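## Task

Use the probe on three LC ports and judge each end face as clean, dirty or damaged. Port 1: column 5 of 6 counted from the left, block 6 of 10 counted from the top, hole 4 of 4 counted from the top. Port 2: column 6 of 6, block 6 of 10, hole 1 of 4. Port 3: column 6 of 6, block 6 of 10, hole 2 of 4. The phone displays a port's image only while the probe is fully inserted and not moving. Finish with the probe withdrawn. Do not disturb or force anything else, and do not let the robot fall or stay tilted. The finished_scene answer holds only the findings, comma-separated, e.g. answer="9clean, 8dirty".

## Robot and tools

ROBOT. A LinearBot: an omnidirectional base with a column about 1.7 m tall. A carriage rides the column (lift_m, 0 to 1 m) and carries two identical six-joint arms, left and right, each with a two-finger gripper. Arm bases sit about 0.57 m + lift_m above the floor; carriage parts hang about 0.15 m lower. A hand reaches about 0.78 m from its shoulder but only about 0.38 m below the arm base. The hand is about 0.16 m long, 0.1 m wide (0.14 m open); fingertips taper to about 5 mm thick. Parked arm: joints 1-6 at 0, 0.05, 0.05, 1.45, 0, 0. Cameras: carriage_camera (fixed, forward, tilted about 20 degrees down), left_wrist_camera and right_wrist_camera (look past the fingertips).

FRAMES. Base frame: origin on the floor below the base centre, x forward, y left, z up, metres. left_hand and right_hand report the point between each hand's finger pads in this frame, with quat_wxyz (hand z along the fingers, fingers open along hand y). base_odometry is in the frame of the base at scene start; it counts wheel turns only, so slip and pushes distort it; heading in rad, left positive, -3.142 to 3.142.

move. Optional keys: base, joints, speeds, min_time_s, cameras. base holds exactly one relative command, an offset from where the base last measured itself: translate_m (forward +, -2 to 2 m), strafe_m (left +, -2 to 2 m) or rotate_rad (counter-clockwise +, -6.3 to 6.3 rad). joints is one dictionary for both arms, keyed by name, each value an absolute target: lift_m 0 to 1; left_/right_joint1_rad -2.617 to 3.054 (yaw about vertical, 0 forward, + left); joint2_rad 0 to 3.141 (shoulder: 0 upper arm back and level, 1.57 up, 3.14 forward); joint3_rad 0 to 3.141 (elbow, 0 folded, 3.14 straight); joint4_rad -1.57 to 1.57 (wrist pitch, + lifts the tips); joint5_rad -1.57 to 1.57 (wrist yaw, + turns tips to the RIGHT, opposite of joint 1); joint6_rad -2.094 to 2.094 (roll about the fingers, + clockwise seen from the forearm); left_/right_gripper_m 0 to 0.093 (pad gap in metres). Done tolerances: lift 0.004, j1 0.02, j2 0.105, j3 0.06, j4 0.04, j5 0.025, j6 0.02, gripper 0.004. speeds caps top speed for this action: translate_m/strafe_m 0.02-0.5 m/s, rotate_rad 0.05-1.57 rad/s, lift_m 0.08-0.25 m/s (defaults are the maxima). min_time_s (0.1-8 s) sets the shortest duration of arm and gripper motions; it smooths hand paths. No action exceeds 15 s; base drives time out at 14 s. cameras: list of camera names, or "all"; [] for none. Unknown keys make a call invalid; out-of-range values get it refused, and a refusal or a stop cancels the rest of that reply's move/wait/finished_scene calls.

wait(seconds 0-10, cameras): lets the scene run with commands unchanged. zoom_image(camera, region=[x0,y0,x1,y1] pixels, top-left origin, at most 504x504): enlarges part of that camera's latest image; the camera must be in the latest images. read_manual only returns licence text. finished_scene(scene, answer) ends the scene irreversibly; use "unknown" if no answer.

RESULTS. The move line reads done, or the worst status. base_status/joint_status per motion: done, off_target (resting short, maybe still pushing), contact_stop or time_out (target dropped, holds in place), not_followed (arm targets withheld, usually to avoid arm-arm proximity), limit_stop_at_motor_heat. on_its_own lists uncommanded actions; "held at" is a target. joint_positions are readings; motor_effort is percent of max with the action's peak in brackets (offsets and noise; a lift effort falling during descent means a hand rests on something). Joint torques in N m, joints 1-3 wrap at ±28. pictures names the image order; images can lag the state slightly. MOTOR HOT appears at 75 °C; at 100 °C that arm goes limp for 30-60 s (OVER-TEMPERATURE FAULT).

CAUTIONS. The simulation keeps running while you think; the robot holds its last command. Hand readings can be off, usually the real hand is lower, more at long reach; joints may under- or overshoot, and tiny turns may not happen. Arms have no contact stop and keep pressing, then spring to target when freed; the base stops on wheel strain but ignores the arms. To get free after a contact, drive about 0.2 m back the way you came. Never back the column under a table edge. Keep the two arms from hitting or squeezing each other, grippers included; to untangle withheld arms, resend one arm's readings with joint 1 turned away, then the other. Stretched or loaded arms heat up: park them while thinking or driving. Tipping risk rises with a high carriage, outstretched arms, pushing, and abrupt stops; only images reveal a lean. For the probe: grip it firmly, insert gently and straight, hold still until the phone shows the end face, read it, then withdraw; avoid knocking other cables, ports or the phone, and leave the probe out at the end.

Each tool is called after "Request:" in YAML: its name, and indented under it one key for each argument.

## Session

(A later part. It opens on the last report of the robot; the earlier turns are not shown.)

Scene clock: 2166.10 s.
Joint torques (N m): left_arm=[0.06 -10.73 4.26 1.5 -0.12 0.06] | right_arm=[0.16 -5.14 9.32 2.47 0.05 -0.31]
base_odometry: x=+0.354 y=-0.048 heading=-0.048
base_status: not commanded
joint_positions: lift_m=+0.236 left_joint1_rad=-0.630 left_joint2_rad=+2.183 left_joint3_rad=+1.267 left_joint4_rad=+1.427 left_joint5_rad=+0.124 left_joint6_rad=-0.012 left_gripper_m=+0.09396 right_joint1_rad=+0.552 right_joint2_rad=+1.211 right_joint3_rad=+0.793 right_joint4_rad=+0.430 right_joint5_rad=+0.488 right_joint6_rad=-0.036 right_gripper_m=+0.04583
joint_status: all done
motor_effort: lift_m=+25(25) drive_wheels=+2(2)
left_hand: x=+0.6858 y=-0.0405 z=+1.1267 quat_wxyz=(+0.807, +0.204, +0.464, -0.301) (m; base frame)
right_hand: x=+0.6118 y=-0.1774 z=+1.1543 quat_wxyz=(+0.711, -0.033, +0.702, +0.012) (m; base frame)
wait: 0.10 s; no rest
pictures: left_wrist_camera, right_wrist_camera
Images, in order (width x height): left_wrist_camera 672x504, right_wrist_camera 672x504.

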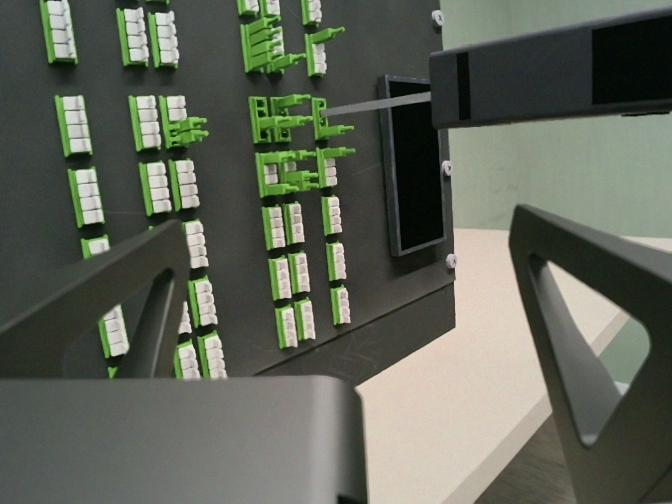

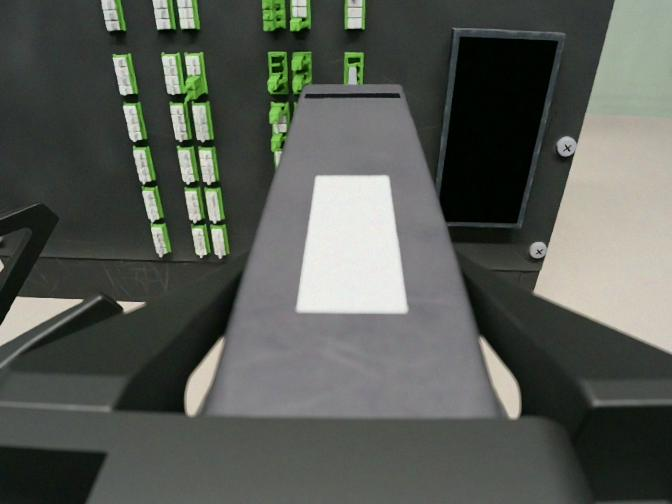

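Request:
zoom_image:
  camera: "right_wrist_camera"
  region: [343, 52, 365, 74]

Request:
zoom_image:
  camera: "right_wrist_camera"
  region: [262, 48, 318, 90]

Request:
zoom_image:
  camera: "left_wrist_camera"
  region: [246, 92, 346, 142]

Scaled by 22.909 from the camera's 672x504 image, which has a finer 960x720 frame.

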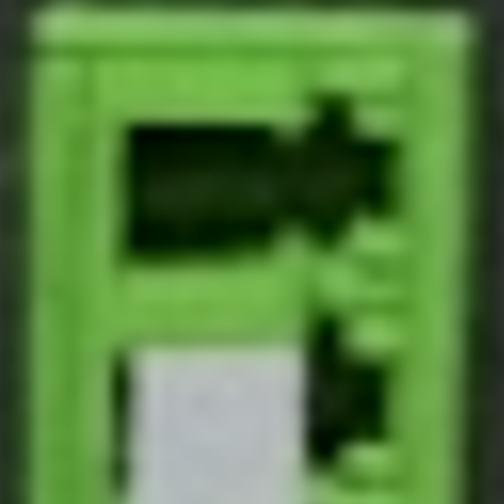

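Scaled by 9.000 from the camera's 672x504 image, which has a finer 960x720 frame.

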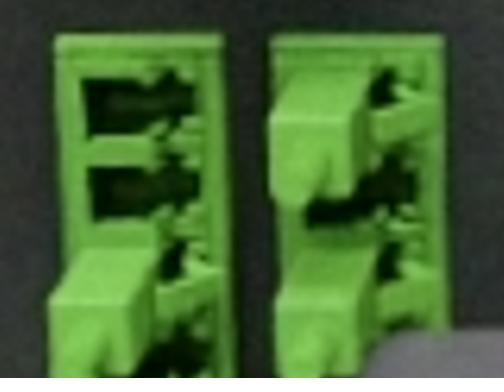

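Scaled by 5.040 from the camera's 672x504 image, which has a finer 960x720 frame.

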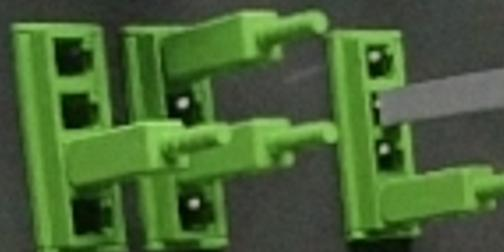

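Request:
move:
  base: {"translate_m": 0.0007}
  speeds: {"translate_m":0.02}
  cameras: []

Request:
wait:
  seconds: 0.5
  cameras: ["right_wrist_camera","left_wrist_camera"]

Request:
zoom_image:
  camera: "right_wrist_camera"
  region: [342, 46, 366, 70]

Request:
zoom_image:
  camera: "left_wrist_camera"
  region: [300, 88, 340, 128]

Scene clock: 2240.70 s.
Joint torques (N m): left_arm=[0.14 -10.62 4.19 1.52 -0.12 0.07] | right_arm=[0.25 -4.92 9.28 2.46 0.03 -0.27]
move: done
base_odometry: x=+0.355 y=-0.048 heading=-0.048
base_status: done
joint_positions: lift_m=+0.236 left_joint1_rad=-0.630 left_joint2_rad=+2.183 left_joint3_rad=+1.267 left_joint4_rad=+1.427 left_joint5_rad=+0.124 left_joint6_rad=-0.012 left_gripper_m=+0.09396 right_joint1_rad=+0.552 right_joint2_rad=+1.211 right_joint3_rad=+0.793 right_joint4_rad=+0.430 right_joint5_rad=+0.488 right_joint6_rad=-0.036 right_gripper_m=+0.04583
joint_status: not commanded
motor_effort: lift_m=+25(25) drive_wheels=+1(7)
left_hand: x=+0.6858 y=-0.0405 z=+1.1267 quat_wxyz=(+0.807, +0.204, +0.464, -0.301) (m; base frame)
right_hand: x=+0.6118 y=-0.1774 z=+1.1543 quat_wxyz=(+0.711, -0.033, +0.702, +0.012) (m; base frame)
pictures: none
No camera images: "cameras" was empty.

Scene clock: 2241.20 s.
Joint torques (N m): left_arm=[0.13 -10.67 4.22 1.51 -0.14 0.05] | right_arm=[0.24 -4.94 9.32 2.48 0.01 -0.32]
base_odometry: x=+0.355 y=-0.048 heading=-0.048
base_status: done
joint_positions: lift_m=+0.236 left_joint1_rad=-0.630 left_joint2_rad=+2.183 left_joint3_rad=+1.267 left_joint4_rad=+1.427 left_joint5_rad=+0.124 left_joint6_rad=-0.012 left_gripper_m=+0.09396 right_joint1_rad=+0.552 right_joint2_rad=+1.211 right_joint3_rad=+0.793 right_joint4_rad=+0.430 right_joint5_rad=+0.488 right_joint6_rad=-0.036 right_gripper_m=+0.04583
joint_status: not commanded
motor_effort: lift_m=+25(25) drive_wheels=+2(7)
left_hand: x=+0.6858 y=-0.0405 z=+1.1267 quat_wxyz=(+0.807, +0.204, +0.464, -0.301) (m; base frame)
right_hand: x=+0.6118 y=-0.1774 z=+1.1543 quat_wxyz=(+0.711, -0.033, +0.702, +0.012) (m; base frame)
wait: 0.50 s; at rest by 0.27 s
pictures: left_wrist_camera, right_wrist_camera
Images, in order (width x height): left_wrist_camera 672x504, right_wrist_camera 672x504.

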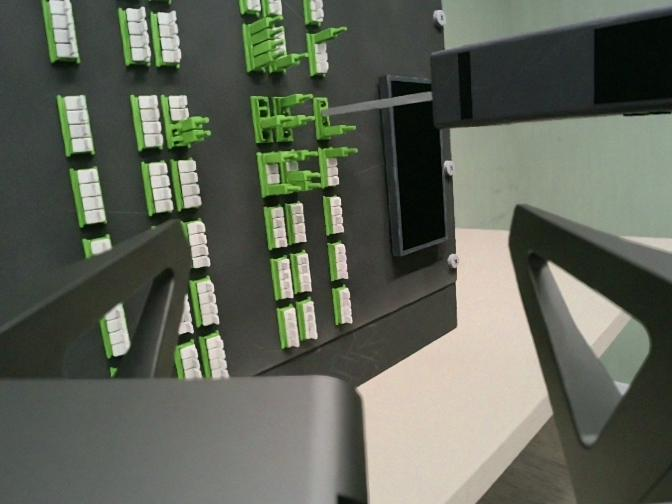

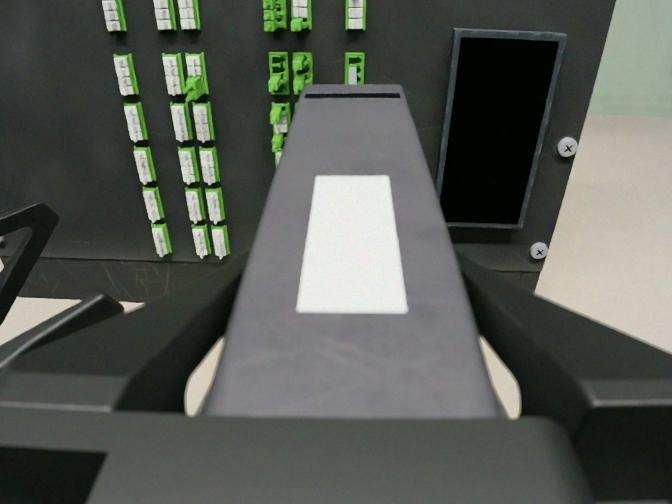

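Scaled by 21.000 from the camera's 672x504 image, which has a finer 960x720 frame.

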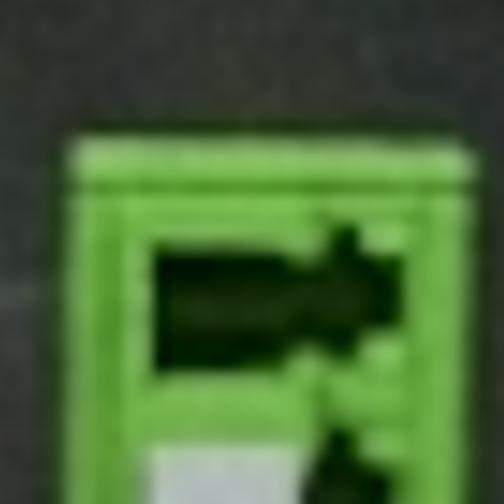

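Scaled by 12.600 from the camera's 672x504 image, which has a finer 960x720 frame.

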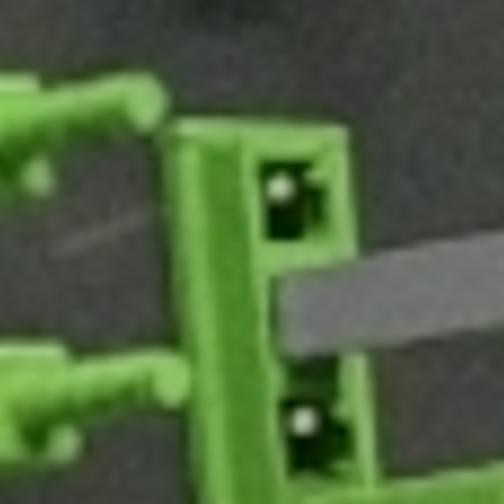

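Request:
move:
  joints: {"right_joint1_rad":0.53,"lift_m":0.2359}
  min_time_s: 1
  cameras: []

Request:
move:
  joints: {"right_joint1_rad":0.5594}
  min_time_s: 2
  cameras: []

Request:
move:
  joints: {"right_joint1_rad":0.5518}
  min_time_s: 0.5
  cameras: ["right_wrist_camera","left_wrist_camera"]

Request:
zoom_image:
  camera: "right_wrist_camera"
  region: [342, 46, 366, 70]

Request:
zoom_image:
  camera: "left_wrist_camera"
  region: [300, 88, 340, 128]

Scene clock: 2261.80 s.
Joint torques (N m): left_arm=[0.13 -10.65 4.23 1.54 -0.15 0.08] | right_arm=[-0.64 -5.08 9.31 2.47 0.12 -0.3]
move: done
base_odometry: x=+0.355 y=-0.048 heading=-0.048
base_status: not commanded
joint_positions: lift_m=+0.236 left_joint1_rad=-0.630 left_joint2_rad=+2.183 left_joint3_rad=+1.267 left_joint4_rad=+1.427 left_joint5_rad=+0.124 left_joint6_rad=-0.012 left_gripper_m=+0.09396 right_joint1_rad=+0.542 right_joint2_rad=+1.211 right_joint3_rad=+0.793 right_joint4_rad=+0.430 right_joint5_rad=+0.479 right_joint6_rad=-0.036 right_gripper_m=+0.04583
joint_status: all done
motor_effort: lift_m=+25(25) drive_wheels=+2(2)
left_hand: x=+0.6858 y=-0.0405 z=+1.1265 quat_wxyz=(+0.807, +0.204, +0.464, -0.301) (m; base frame)
right_hand: x=+0.6132 y=-0.1798 z=+1.1541 quat_wxyz=(+0.711, -0.033, +0.702, +0.012) (m; base frame)
pictures: none
No camera images: "cameras" was empty.

Scene clock: 2264.10 s.
Joint torques (N m): left_arm=[0.1 -10.56 4.08 1.5 -0.12 0.07] | right_arm=[0.88 -5.05 9.22 2.48 0.09 -0.32]
move: done
base_odometry: x=+0.355 y=-0.048 heading=-0.048
base_status: not commanded
joint_positions: lift_m=+0.236 left_joint1_rad=-0.630 left_joint2_rad=+2.183 left_joint3_rad=+1.267 left_joint4_rad=+1.427 left_joint5_rad=+0.124 left_joint6_rad=-0.012 left_gripper_m=+0.09396 right_joint1_rad=+0.551 right_joint2_rad=+1.211 right_joint3_rad=+0.793 right_joint4_rad=+0.430 right_joint5_rad=+0.484 right_joint6_rad=-0.036 right_gripper_m=+0.04583
joint_status: all done
motor_effort: lift_m=+25(25) drive_wheels=+2(2)
left_hand: x=+0.6858 y=-0.0405 z=+1.1265 quat_wxyz=(+0.807, +0.204, +0.464, -0.301) (m; base frame)
right_hand: x=+0.6119 y=-0.1771 z=+1.1541 quat_wxyz=(+0.711, -0.034, +0.702, +0.013) (m; base frame)
pictures: none
No camera images: "cameras" was empty.

Scene clock: 2264.90 s.
Joint torques (N m): left_arm=[0.23 -10.61 4.12 1.49 -0.16 0.07] | right_arm=[0.43 -5.01 9.33 2.47 0.09 -0.28]
move: done
base_odometry: x=+0.355 y=-0.048 heading=-0.048
base_status: not commanded
joint_positions: lift_m=+0.236 left_joint1_rad=-0.630 left_joint2_rad=+2.183 left_joint3_rad=+1.267 left_joint4_rad=+1.427 left_joint5_rad=+0.124 left_joint6_rad=-0.012 left_gripper_m=+0.09396 right_joint1_rad=+0.551 right_joint2_rad=+1.211 right_joint3_rad=+0.793 right_joint4_rad=+0.430 right_joint5_rad=+0.484 right_joint6_rad=-0.036 right_gripper_m=+0.04583
joint_status: all done
motor_effort: lift_m=+25(25) drive_wheels=+2(2)
left_hand: x=+0.6858 y=-0.0405 z=+1.1265 quat_wxyz=(+0.807, +0.204, +0.464, -0.301) (m; base frame)
right_hand: x=+0.6119 y=-0.1771 z=+1.1541 quat_wxyz=(+0.711, -0.034, +0.702, +0.013) (m; base frame)
pictures: left_wrist_camera, right_wrist_camera
Images, in order (width x height): left_wrist_camera 672x504, right_wrist_camera 672x504.

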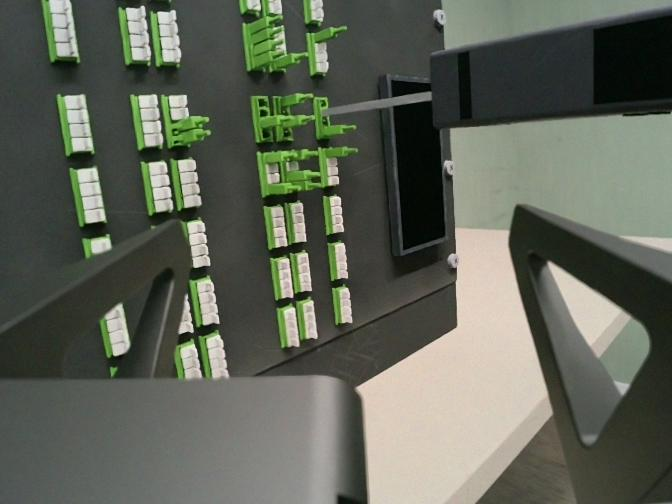

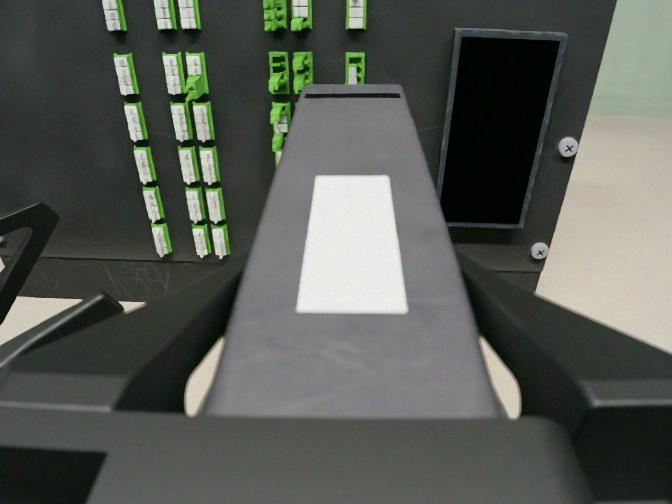

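Scaled by 21.000 from the camera's 672x504 image, which has a finer 960x720 frame.

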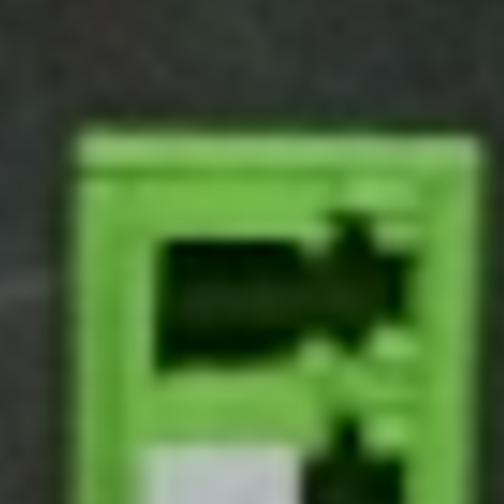

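Scaled by 12.600 from the camera's 672x504 image, which has a finer 960x720 frame.

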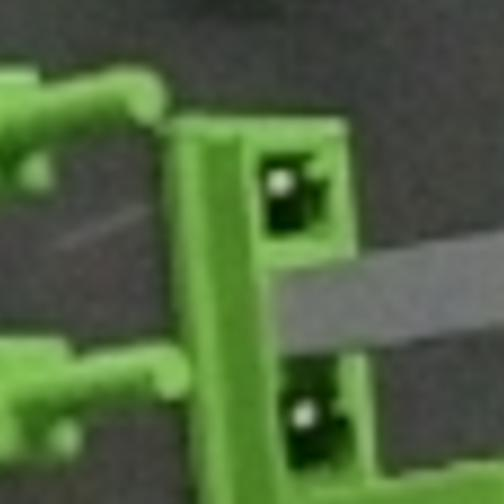

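Request:
move:
  base: {"translate_m": 0.0007}
  speeds: {"translate_m":0.02}
  cameras: []

Request:
wait:
  seconds: 0.5
  cameras: ["right_wrist_camera","left_wrist_camera"]

Request:
zoom_image:
  camera: "right_wrist_camera"
  region: [342, 46, 366, 70]

Request:
zoom_image:
  camera: "left_wrist_camera"
  region: [300, 88, 340, 128]

Scene clock: 2282.17 s.
Joint torques (N m): left_arm=[0.01 -10.59 4.21 1.52 -0.12 0.06] | right_arm=[0.25 -5.01 9.26 2.48 0.05 -0.3]
move: done
base_odometry: x=+0.355 y=-0.048 heading=-0.048
base_status: done
joint_positions: lift_m=+0.236 left_joint1_rad=-0.630 left_joint2_rad=+2.183 left_joint3_rad=+1.267 left_joint4_rad=+1.427 left_joint5_rad=+0.124 left_joint6_rad=-0.012 left_gripper_m=+0.09396 right_joint1_rad=+0.551 right_joint2_rad=+1.211 right_joint3_rad=+0.793 right_joint4_rad=+0.430 right_joint5_rad=+0.486 right_joint6_rad=-0.036 right_gripper_m=+0.04583
joint_status: not commanded
motor_effort: lift_m=+25(25) drive_wheels=+1(7)
left_hand: x=+0.6858 y=-0.0405 z=+1.1264 quat_wxyz=(+0.807, +0.204, +0.465, -0.301) (m; base frame)
right_hand: x=+0.6120 y=-0.1775 z=+1.1541 quat_wxyz=(+0.711, -0.034, +0.702, +0.012) (m; base frame)
pictures: none
No camera images: "cameras" was empty.

Scene clock: 2282.67 s.
Joint torques (N m): left_arm=[0.1 -10.76 4.21 1.5 -0.13 0.1] | right_arm=[0.08 -5.11 9.26 2.49 0.03 -0.31]
base_odometry: x=+0.355 y=-0.048 heading=-0.048
base_status: done
joint_positions: lift_m=+0.236 left_joint1_rad=-0.630 left_joint2_rad=+2.183 left_joint3_rad=+1.267 left_joint4_rad=+1.427 left_joint5_rad=+0.124 left_joint6_rad=-0.012 left_gripper_m=+0.09396 right_joint1_rad=+0.551 right_joint2_rad=+1.211 right_joint3_rad=+0.793 right_joint4_rad=+0.430 right_joint5_rad=+0.486 right_joint6_rad=-0.036 right_gripper_m=+0.04583
joint_status: not commanded
motor_effort: lift_m=+25(25) drive_wheels=+2(7)
left_hand: x=+0.6858 y=-0.0405 z=+1.1264 quat_wxyz=(+0.807, +0.204, +0.465, -0.301) (m; base frame)
right_hand: x=+0.6120 y=-0.1775 z=+1.1541 quat_wxyz=(+0.711, -0.034, +0.702, +0.012) (m; base frame)
wait: 0.50 s; at rest by 0.27 s
pictures: left_wrist_camera, right_wrist_camera
Images, in order (width x height): left_wrist_camera 672x504, right_wrist_camera 672x504.

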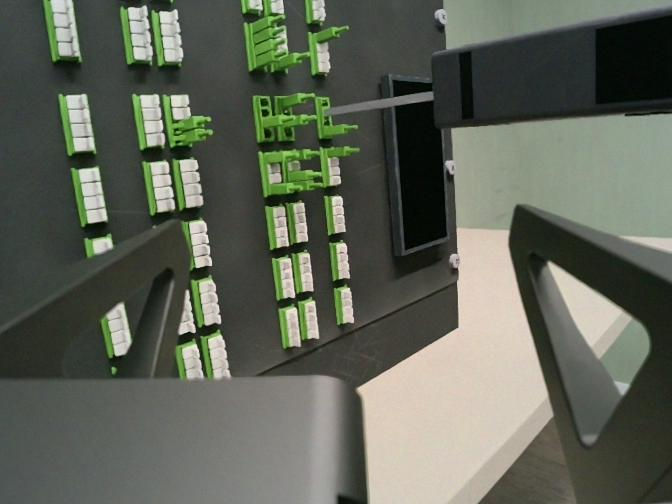

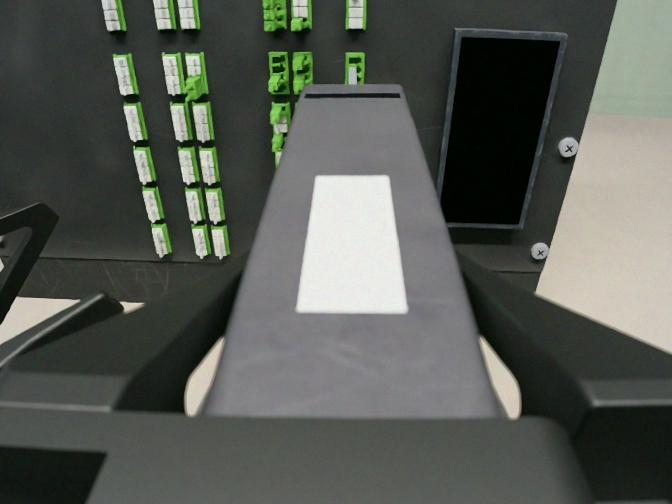

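Scaled by 21.000 from the camera's 672x504 image, which has a finer 960x720 frame.

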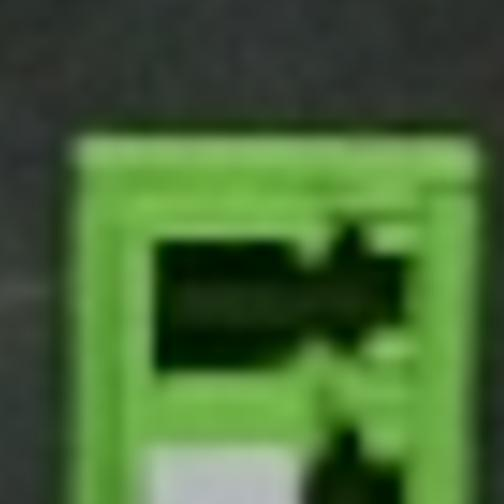

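Scaled by 12.600 from the camera's 672x504 image, which has a finer 960x720 frame.

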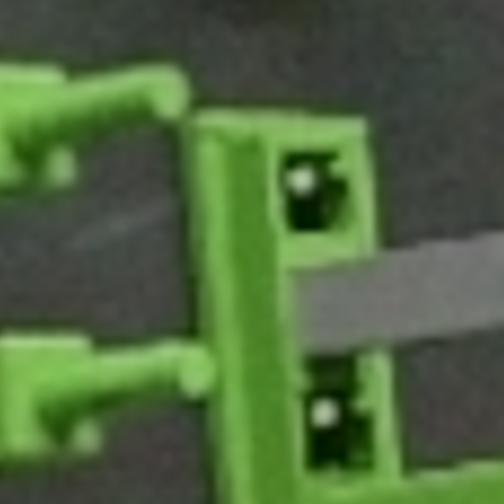

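Request:
move:
  base: {"translate_m": -0.0012}
  joints: {"right_joint5_rad":0.486}
  speeds: {"translate_m":0.02}
  cameras: []

Request:
wait:
  seconds: 0.5
  cameras: ["right_wrist_camera","left_wrist_camera"]

Request:
zoom_image:
  camera: "right_wrist_camera"
  region: [342, 46, 366, 70]

Request:
zoom_image:
  camera: "left_wrist_camera"
  region: [300, 88, 340, 128]

Scene clock: 2319.33 s.
Joint torques (N m): left_arm=[0.13 -10.55 4.22 1.47 -0.1 0.08] | right_arm=[0.2 -5.05 9.31 2.42 0.04 -0.3]
move: done
base_odometry: x=+0.354 y=-0.048 heading=-0.048
base_status: done
joint_positions: lift_m=+0.236 left_joint1_rad=-0.630 left_joint2_rad=+2.183 left_joint3_rad=+1.267 left_joint4_rad=+1.427 left_joint5_rad=+0.124 left_joint6_rad=-0.012 left_gripper_m=+0.09396 right_joint1_rad=+0.551 right_joint2_rad=+1.211 right_joint3_rad=+0.793 right_joint4_rad=+0.432 right_joint5_rad=+0.485 right_joint6_rad=-0.036 right_gripper_m=+0.04583
joint_status: all done
motor_effort: lift_m=+25(25) drive_wheels=+2(7)
left_hand: x=+0.6858 y=-0.0405 z=+1.1265 quat_wxyz=(+0.807, +0.204, +0.464, -0.301) (m; base frame)
right_hand: x=+0.6119 y=-0.1774 z=+1.1544 quat_wxyz=(+0.711, -0.034, +0.702, +0.013) (m; base frame)
pictures: none
No camera images: "cameras" was empty.

Scene clock: 2319.83 s.
Joint torques (N m): left_arm=[0.2 -10.55 4.15 1.49 -0.1 0.07] | right_arm=[0.35 -5.26 9.18 2.49 0.06 -0.32]
base_odometry: x=+0.354 y=-0.048 heading=-0.048
base_status: done
joint_positions: lift_m=+0.236 left_joint1_rad=-0.630 left_joint2_rad=+2.183 left_joint3_rad=+1.267 left_joint4_rad=+1.427 left_joint5_rad=+0.124 left_joint6_rad=-0.012 left_gripper_m=+0.09396 right_joint1_rad=+0.551 right_joint2_rad=+1.211 right_joint3_rad=+0.793 right_joint4_rad=+0.431 right_joint5_rad=+0.485 right_joint6_rad=-0.036 right_gripper_m=+0.04583
joint_status: all done
motor_effort: lift_m=+25(25) drive_wheels=+2(7)
left_hand: x=+0.6858 y=-0.0405 z=+1.1265 quat_wxyz=(+0.807, +0.204, +0.464, -0.301) (m; base frame)
right_hand: x=+0.6119 y=-0.1774 z=+1.1544 quat_wxyz=(+0.711, -0.034, +0.702, +0.013) (m; base frame)
wait: 0.50 s; at rest by 0.27 s
pictures: left_wrist_camera, right_wrist_camera
Images, in order (width x height): left_wrist_camera 672x504, right_wrist_camera 672x504.

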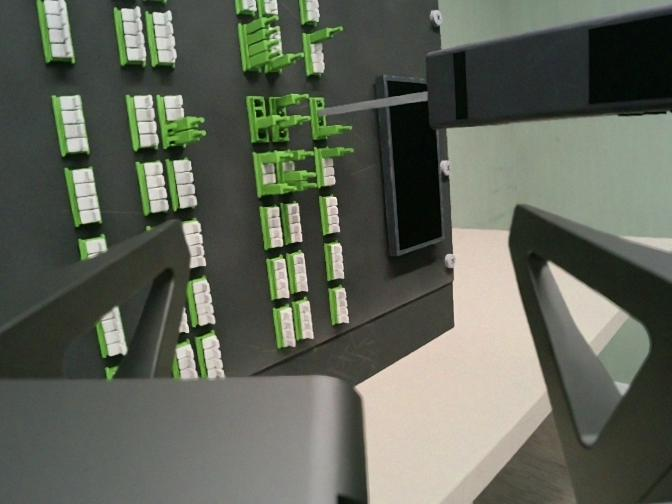

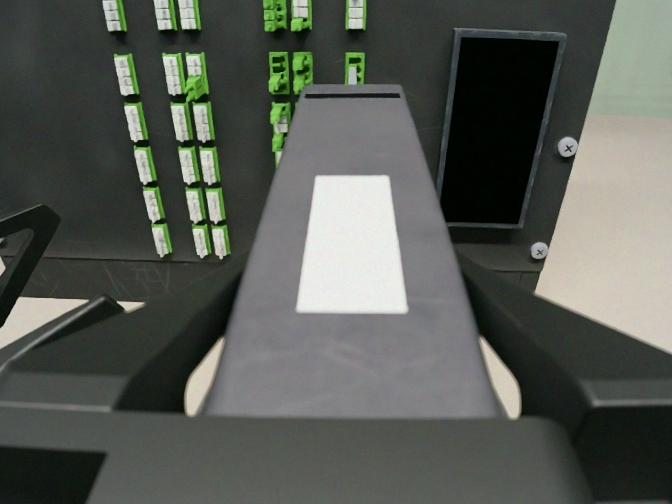

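Scaled by 21.000 from the camera's 672x504 image, which has a finer 960x720 frame.

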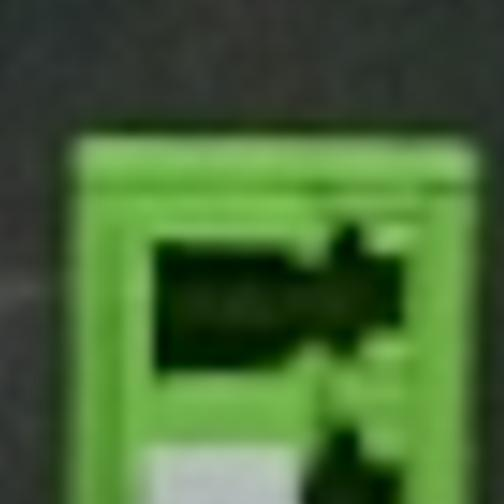

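Scaled by 12.600 from the camera's 672x504 image, which has a finer 960x720 frame.

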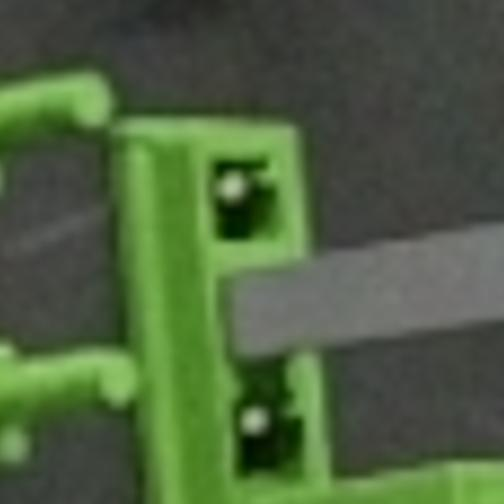

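Request:
move:
  base: {"translate_m": 0.0025}
  speeds: {"translate_m":0.02}
  cameras: []

Request:
wait:
  seconds: 0.5
  cameras: ["right_wrist_camera","left_wrist_camera"]

Request:
zoom_image:
  camera: "right_wrist_camera"
  region: [342, 46, 366, 70]

Request:
zoom_image:
  camera: "left_wrist_camera"
  region: [300, 88, 340, 128]

Scene clock: 2331.40 s.
Joint torques (N m): left_arm=[0.12 -10.59 4.4 1.47 -0.11 0.07] | right_arm=[0.06 -5.07 9.29 2.47 -0.01 -0.31]
move: done
base_odometry: x=+0.357 y=-0.048 heading=-0.048
base_status: done
joint_positions: lift_m=+0.236 left_joint1_rad=-0.630 left_joint2_rad=+2.183 left_joint3_rad=+1.267 left_joint4_rad=+1.428 left_joint5_rad=+0.124 left_joint6_rad=-0.012 left_gripper_m=+0.09396 right_joint1_rad=+0.553 right_joint2_rad=+1.211 right_joint3_rad=+0.793 right_joint4_rad=+0.431 right_joint5_rad=+0.488 right_joint6_rad=-0.036 right_gripper_m=+0.04583
joint_status: not commanded
motor_effort: lift_m=+25(25) drive_wheels=+3(9)
left_hand: x=+0.6857 y=-0.0404 z=+1.1267 quat_wxyz=(+0.807, +0.204, +0.464, -0.301) (m; base frame)
right_hand: x=+0.6118 y=-0.1772 z=+1.1543 quat_wxyz=(+0.711, -0.033, +0.702, +0.012) (m; base frame)
pictures: none
No camera images: "cameras" was empty.

Scene clock: 2331.90 s.
Joint torques (N m): left_arm=[0.12 -10.74 4.41 1.52 -0.13 0.05] | right_arm=[0.17 -5.03 9.28 2.46 0.03 -0.32]
base_odometry: x=+0.357 y=-0.048 heading=-0.048
base_status: done
joint_positions: lift_m=+0.236 left_joint1_rad=-0.630 left_joint2_rad=+2.183 left_joint3_rad=+1.267 left_joint4_rad=+1.428 left_joint5_rad=+0.124 left_joint6_rad=-0.012 left_gripper_m=+0.09396 right_joint1_rad=+0.553 right_joint2_rad=+1.211 right_joint3_rad=+0.793 right_joint4_rad=+0.431 right_joint5_rad=+0.488 right_joint6_rad=-0.036 right_gripper_m=+0.04583
joint_status: not commanded
motor_effort: lift_m=+25(25) drive_wheels=+3(9)
left_hand: x=+0.6857 y=-0.0404 z=+1.1267 quat_wxyz=(+0.807, +0.204, +0.464, -0.301) (m; base frame)
right_hand: x=+0.6118 y=-0.1772 z=+1.1543 quat_wxyz=(+0.711, -0.033, +0.702, +0.012) (m; base frame)
wait: 0.50 s; at rest by 0.27 s
pictures: left_wrist_camera, right_wrist_camera
Images, in order (width x height): left_wrist_camera 672x504, right_wrist_camera 672x504.

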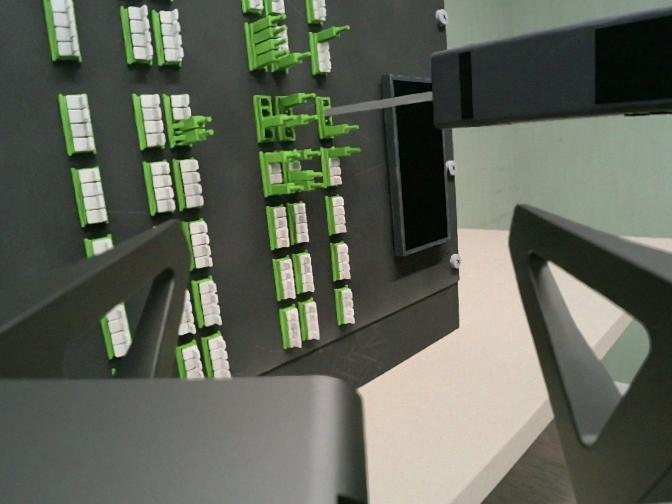

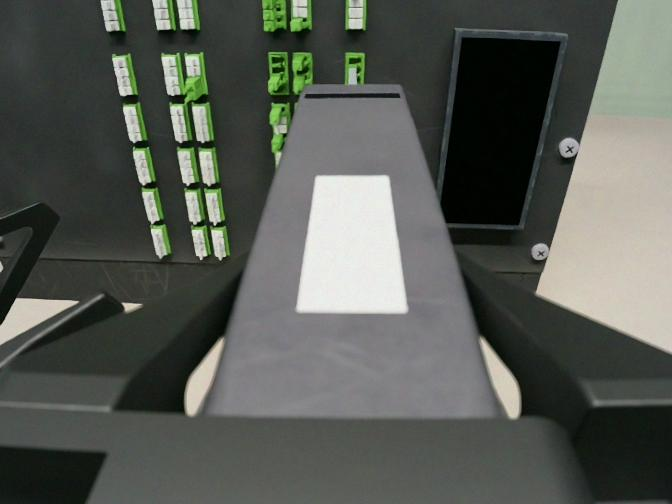

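Scaled by 21.000 from the camera's 672x504 image, which has a finer 960x720 frame.

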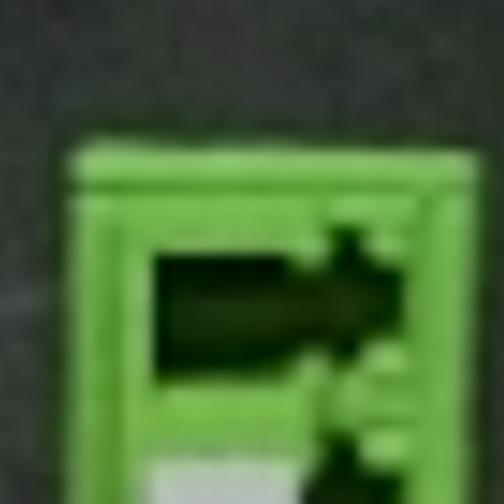

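Scaled by 12.600 from the camera's 672x504 image, which has a finer 960x720 frame.

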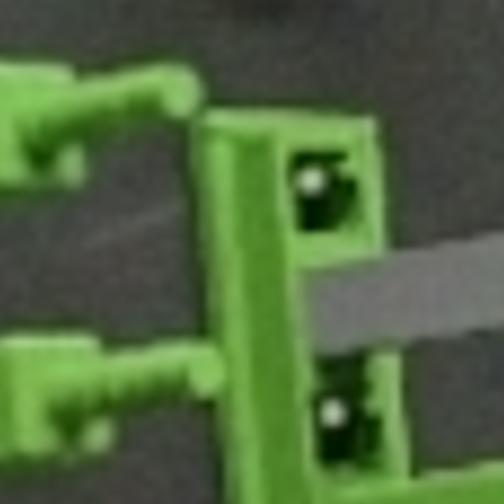

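Request:
move:
  base: {"translate_m": 0.003}
  speeds: {"translate_m":0.02}
  cameras: []

Request:
wait:
  seconds: 0.5
  cameras: ["right_wrist_camera","left_wrist_camera"]

Request:
zoom_image:
  camera: "right_wrist_camera"
  region: [342, 46, 366, 70]

Request:
zoom_image:
  camera: "left_wrist_camera"
  region: [300, 88, 340, 128]

Scene clock: 2342.50 s.
Joint torques (N m): left_arm=[0.14 -10.54 4.19 1.5 -0.14 0.1] | right_arm=[0.2 -5.01 9.33 2.46 0 -0.3]
move: done
base_odometry: x=+0.360 y=-0.048 heading=-0.049
base_status: done
joint_positions: lift_m=+0.236 left_joint1_rad=-0.630 left_joint2_rad=+2.183 left_joint3_rad=+1.267 left_joint4_rad=+1.428 left_joint5_rad=+0.124 left_joint6_rad=-0.012 left_gripper_m=+0.09396 right_joint1_rad=+0.553 right_joint2_rad=+1.211 right_joint3_rad=+0.793 right_joint4_rad=+0.431 right_joint5_rad=+0.487 right_joint6_rad=-0.036 right_gripper_m=+0.04583
joint_status: not commanded
motor_effort: lift_m=+25(25) drive_wheels=-1(11)
left_hand: x=+0.6857 y=-0.0404 z=+1.1266 quat_wxyz=(+0.807, +0.204, +0.464, -0.301) (m; base frame)
right_hand: x=+0.6117 y=-0.1770 z=+1.1543 quat_wxyz=(+0.711, -0.034, +0.702, +0.013) (m; base frame)
pictures: none
No camera images: "cameras" was empty.

Scene clock: 2343.00 s.
Joint torques (N m): left_arm=[0.05 -10.67 4.21 1.49 -0.13 0.1] | right_arm=[0.14 -5.11 9.24 2.44 0.03 -0.27]
base_odometry: x=+0.360 y=-0.048 heading=-0.049
base_status: done
joint_positions: lift_m=+0.236 left_joint1_rad=-0.630 left_joint2_rad=+2.183 left_joint3_rad=+1.267 left_joint4_rad=+1.428 left_joint5_rad=+0.124 left_joint6_rad=-0.012 left_gripper_m=+0.09396 right_joint1_rad=+0.553 right_joint2_rad=+1.211 right_joint3_rad=+0.793 right_joint4_rad=+0.431 right_joint5_rad=+0.487 right_joint6_rad=-0.036 right_gripper_m=+0.04583
joint_status: not commanded
motor_effort: lift_m=+25(25) drive_wheels=-1(11)
left_hand: x=+0.6857 y=-0.0404 z=+1.1266 quat_wxyz=(+0.807, +0.204, +0.464, -0.301) (m; base frame)
right_hand: x=+0.6117 y=-0.1770 z=+1.1543 quat_wxyz=(+0.711, -0.034, +0.702, +0.013) (m; base frame)
wait: 0.50 s; at rest by 0.27 s
pictures: left_wrist_camera, right_wrist_camera
Images, in order (width x height): left_wrist_camera 672x504, right_wrist_camera 672x504.

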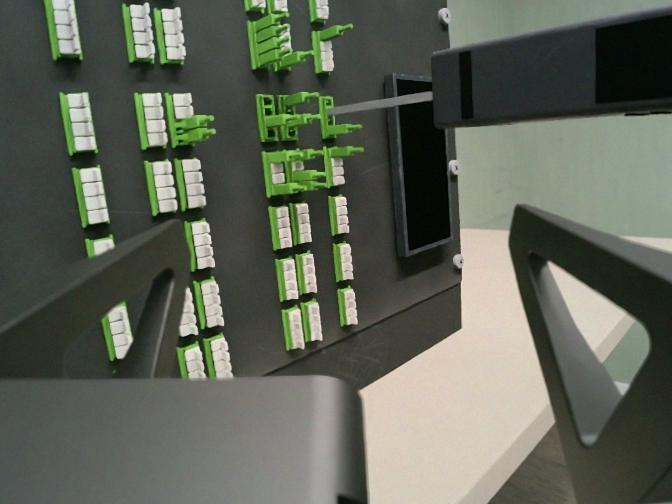

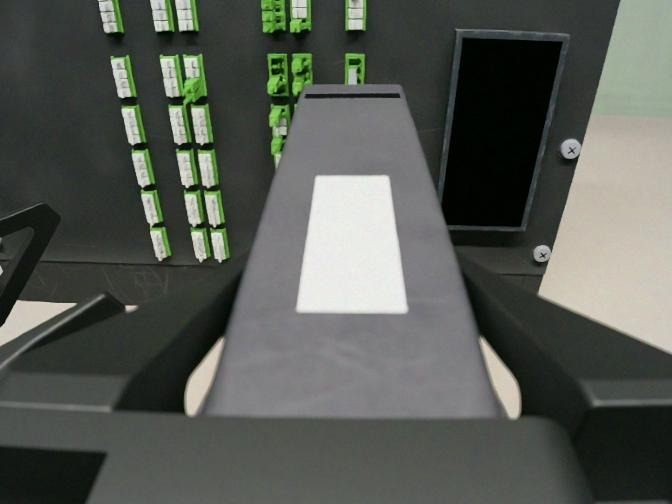

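Scaled by 21.000 from the camera's 672x504 image, which has a finer 960x720 frame.

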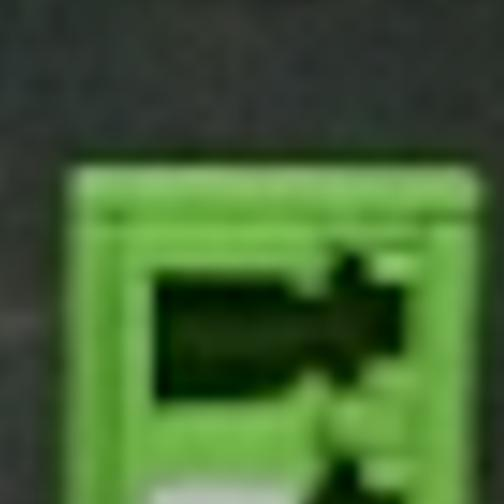

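Scaled by 12.600 from the camera's 672x504 image, which has a finer 960x720 frame.

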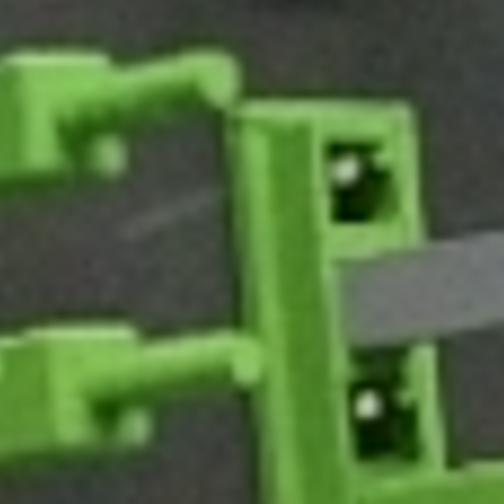

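Request:
move:
  base: {"translate_m": 0.004}
  speeds: {"translate_m":0.02}
  cameras: []

Request:
wait:
  seconds: 0.5
  cameras: ["right_wrist_camera","left_wrist_camera"]

Request:
zoom_image:
  camera: "right_wrist_camera"
  region: [342, 46, 366, 70]

Request:
zoom_image:
  camera: "left_wrist_camera"
  region: [300, 88, 340, 128]

Scene clock: 2351.13 s.
Joint torques (N m): left_arm=[0.01 -10.62 4.15 1.51 -0.15 0.1] | right_arm=[-0.23 -4.7 9.32 2.49 -0.11 -0.3]
move: done
base_odometry: x=+0.363 y=-0.049 heading=-0.049
base_status: done
joint_positions: lift_m=+0.236 left_joint1_rad=-0.630 left_joint2_rad=+2.183 left_joint3_rad=+1.267 left_joint4_rad=+1.428 left_joint5_rad=+0.124 left_joint6_rad=-0.012 left_gripper_m=+0.09396 right_joint1_rad=+0.559 right_joint2_rad=+1.208 right_joint3_rad=+0.793 right_joint4_rad=+0.427 right_joint5_rad=+0.496 right_joint6_rad=-0.036 right_gripper_m=+0.04583
joint_status: not commanded
motor_effort: lift_m=+25(25) drive_wheels=+7(12)
left_hand: x=+0.6857 y=-0.0404 z=+1.1266 quat_wxyz=(+0.807, +0.204, +0.464, -0.301) (m; base frame)
right_hand: x=+0.6105 y=-0.1767 z=+1.1546 quat_wxyz=(+0.711, -0.033, +0.702, +0.011) (m; base frame)
pictures: none
No camera images: "cameras" was empty.

Scene clock: 2351.63 s.
Joint torques (N m): left_arm=[0.06 -10.71 4.18 1.53 -0.1 0.02] | right_arm=[-0.32 -4.75 9.28 2.49 -0.09 -0.33]
base_odometry: x=+0.363 y=-0.049 heading=-0.049
base_status: done
joint_positions: lift_m=+0.236 left_joint1_rad=-0.630 left_joint2_rad=+2.183 left_joint3_rad=+1.267 left_joint4_rad=+1.428 left_joint5_rad=+0.124 left_joint6_rad=-0.012 left_gripper_m=+0.09396 right_joint1_rad=+0.559 right_joint2_rad=+1.208 right_joint3_rad=+0.793 right_joint4_rad=+0.427 right_joint5_rad=+0.496 right_joint6_rad=-0.036 right_gripper_m=+0.04583
joint_status: not commanded
motor_effort: lift_m=+25(25) drive_wheels=+7(12)
left_hand: x=+0.6857 y=-0.0404 z=+1.1266 quat_wxyz=(+0.807, +0.204, +0.464, -0.301) (m; base frame)
right_hand: x=+0.6105 y=-0.1767 z=+1.1546 quat_wxyz=(+0.711, -0.033, +0.702, +0.011) (m; base frame)
wait: 0.50 s; at rest by 0.27 s
pictures: left_wrist_camera, right_wrist_camera
Images, in order (width x height): left_wrist_camera 672x504, right_wrist_camera 672x504.

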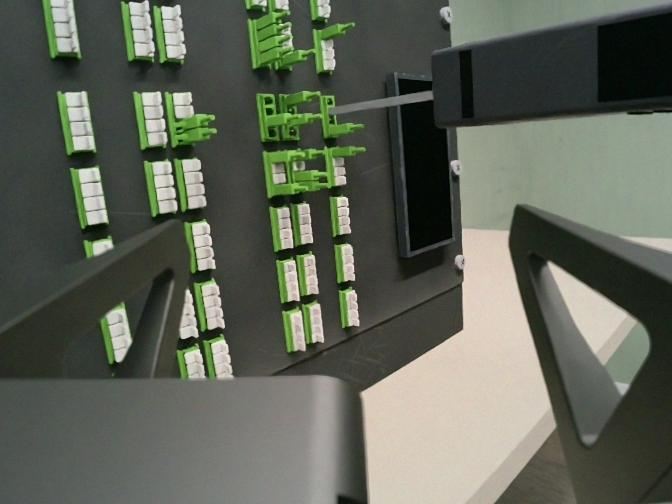

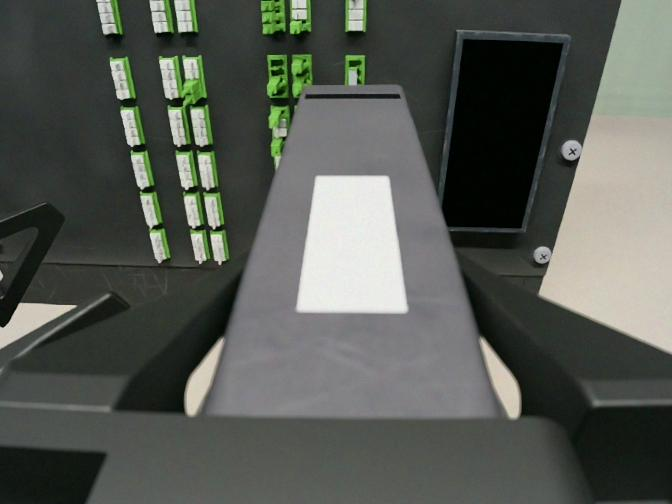

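Scaled by 21.000 from the camera's 672x504 image, which has a finer 960x720 frame.

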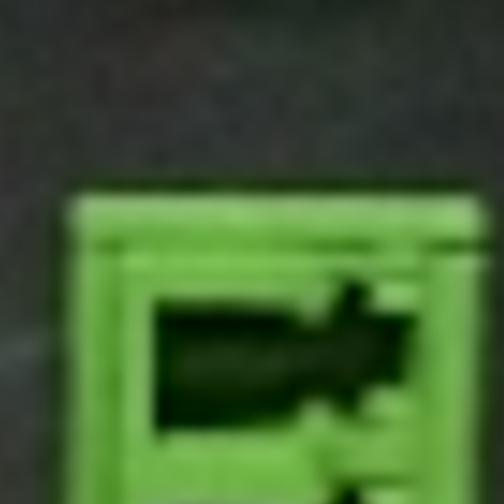

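Scaled by 12.600 from the camera's 672x504 image, which has a finer 960x720 frame.

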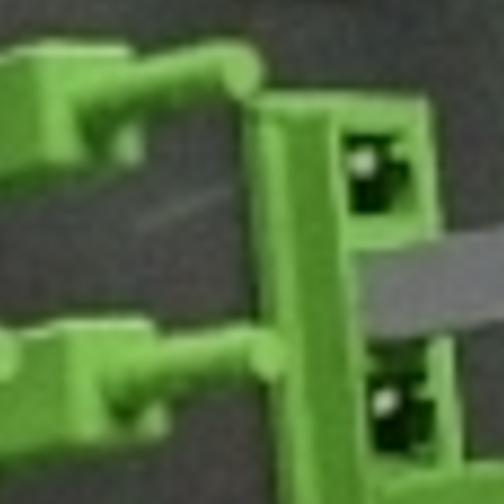

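Request:
move:
  base: {"translate_m": -0.002}
  speeds: {"translate_m":0.02}
  cameras: []

Request:
wait:
  seconds: 0.5
  cameras: ["right_wrist_camera"]

Request:
zoom_image:
  camera: "right_wrist_camera"
  region: [342, 46, 366, 70]

Request:
zoom_image:
  camera: "right_wrist_camera"
  region: [230, 0, 470, 180]

Scene clock: 2378.00 s.
Joint torques (N m): left_arm=[0.16 -10.66 4.21 1.5 -0.1 0.07] | right_arm=[-0.08 -5.15 9.33 2.42 0.02 -0.3]
move: done
base_odometry: x=+0.361 y=-0.049 heading=-0.049
base_status: done
joint_positions: lift_m=+0.236 left_joint1_rad=-0.630 left_joint2_rad=+2.183 left_joint3_rad=+1.267 left_joint4_rad=+1.428 left_joint5_rad=+0.124 left_joint6_rad=-0.012 left_gripper_m=+0.09396 right_joint1_rad=+0.554 right_joint2_rad=+1.212 right_joint3_rad=+0.793 right_joint4_rad=+0.432 right_joint5_rad=+0.488 right_joint6_rad=-0.036 right_gripper_m=+0.04583
joint_status: not commanded
motor_effort: lift_m=+25(25) drive_wheels=+3(7)
left_hand: x=+0.6857 y=-0.0404 z=+1.1266 quat_wxyz=(+0.807, +0.204, +0.464, -0.301) (m; base frame)
right_hand: x=+0.6117 y=-0.1766 z=+1.1542 quat_wxyz=(+0.711, -0.034, +0.702, +0.013) (m; base frame)
pictures: none
No camera images: "cameras" was empty.

Scene clock: 2378.50 s.
Joint torques (N m): left_arm=[0.01 -10.54 4.26 1.49 -0.11 0.08] | right_arm=[0.18 -4.97 9.22 2.42 -0.04 -0.3]
base_odometry: x=+0.361 y=-0.049 heading=-0.049
base_status: done
joint_positions: lift_m=+0.236 left_joint1_rad=-0.630 left_joint2_rad=+2.183 left_joint3_rad=+1.267 left_joint4_rad=+1.428 left_joint5_rad=+0.124 left_joint6_rad=-0.012 left_gripper_m=+0.09396 right_joint1_rad=+0.554 right_joint2_rad=+1.212 right_joint3_rad=+0.793 right_joint4_rad=+0.432 right_joint5_rad=+0.488 right_joint6_rad=-0.036 right_gripper_m=+0.04583
joint_status: not commanded
motor_effort: lift_m=+25(25) drive_wheels=+3(7)
left_hand: x=+0.6857 y=-0.0404 z=+1.1266 quat_wxyz=(+0.807, +0.204, +0.464, -0.301) (m; base frame)
right_hand: x=+0.6117 y=-0.1766 z=+1.1542 quat_wxyz=(+0.711, -0.034, +0.702, +0.013) (m; base frame)
wait: 0.50 s; at rest by 0.27 s
pictures: right_wrist_camera
Images, in order (width x height): right_wrist_camera 672x504.

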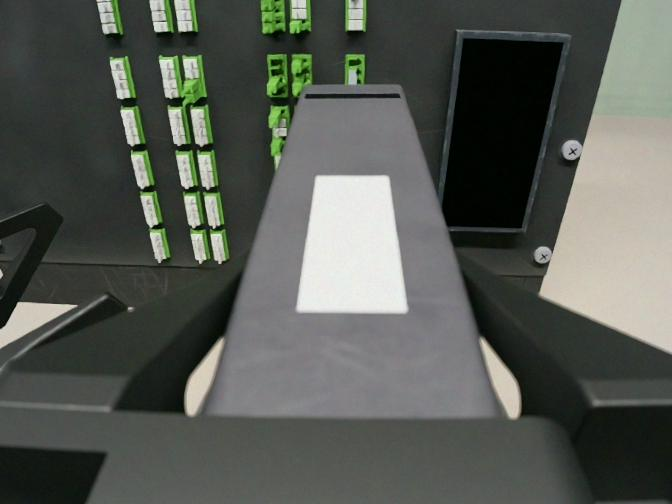

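Scaled by 21.000 from the camera's 672x504 image, which has a finer 960x720 frame.

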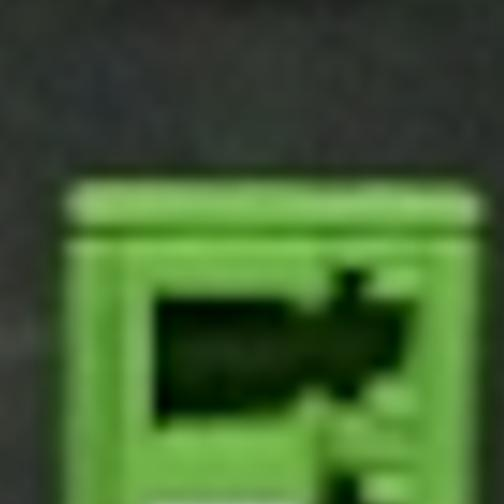

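Scaled by 2.100 from the camera's 672x504 image, which has a finer 960x720 frame.

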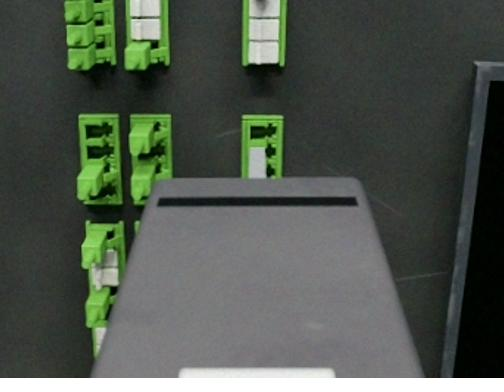

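Request:
zoom_image:
  camera: "right_wrist_camera"
  region: [0, 230, 250, 310]

Request:
zoom_image:
  camera: "right_wrist_camera"
  region: [430, 190, 600, 310]

Request:
zoom_image:
  camera: "right_wrist_camera"
  region: [90, 0, 390, 130]

Scaled by 2.016 from the camera's 672x504 image, which has a finer 960x720 frame.

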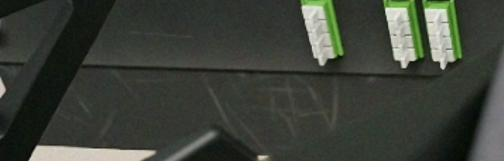

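Scaled by 2.965 from the camera's 672x504 image, which has a finer 960x720 frame.

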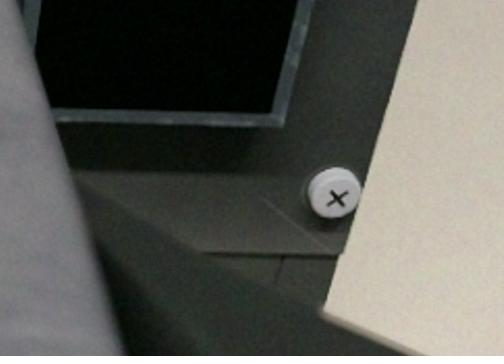

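Scaled by 1.680 from the camera's 672x504 image, which has a finer 960x720 frame.

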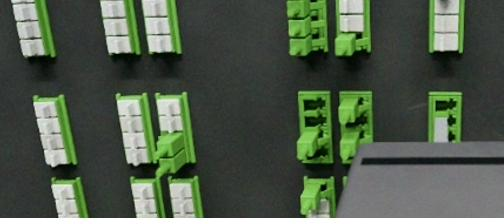

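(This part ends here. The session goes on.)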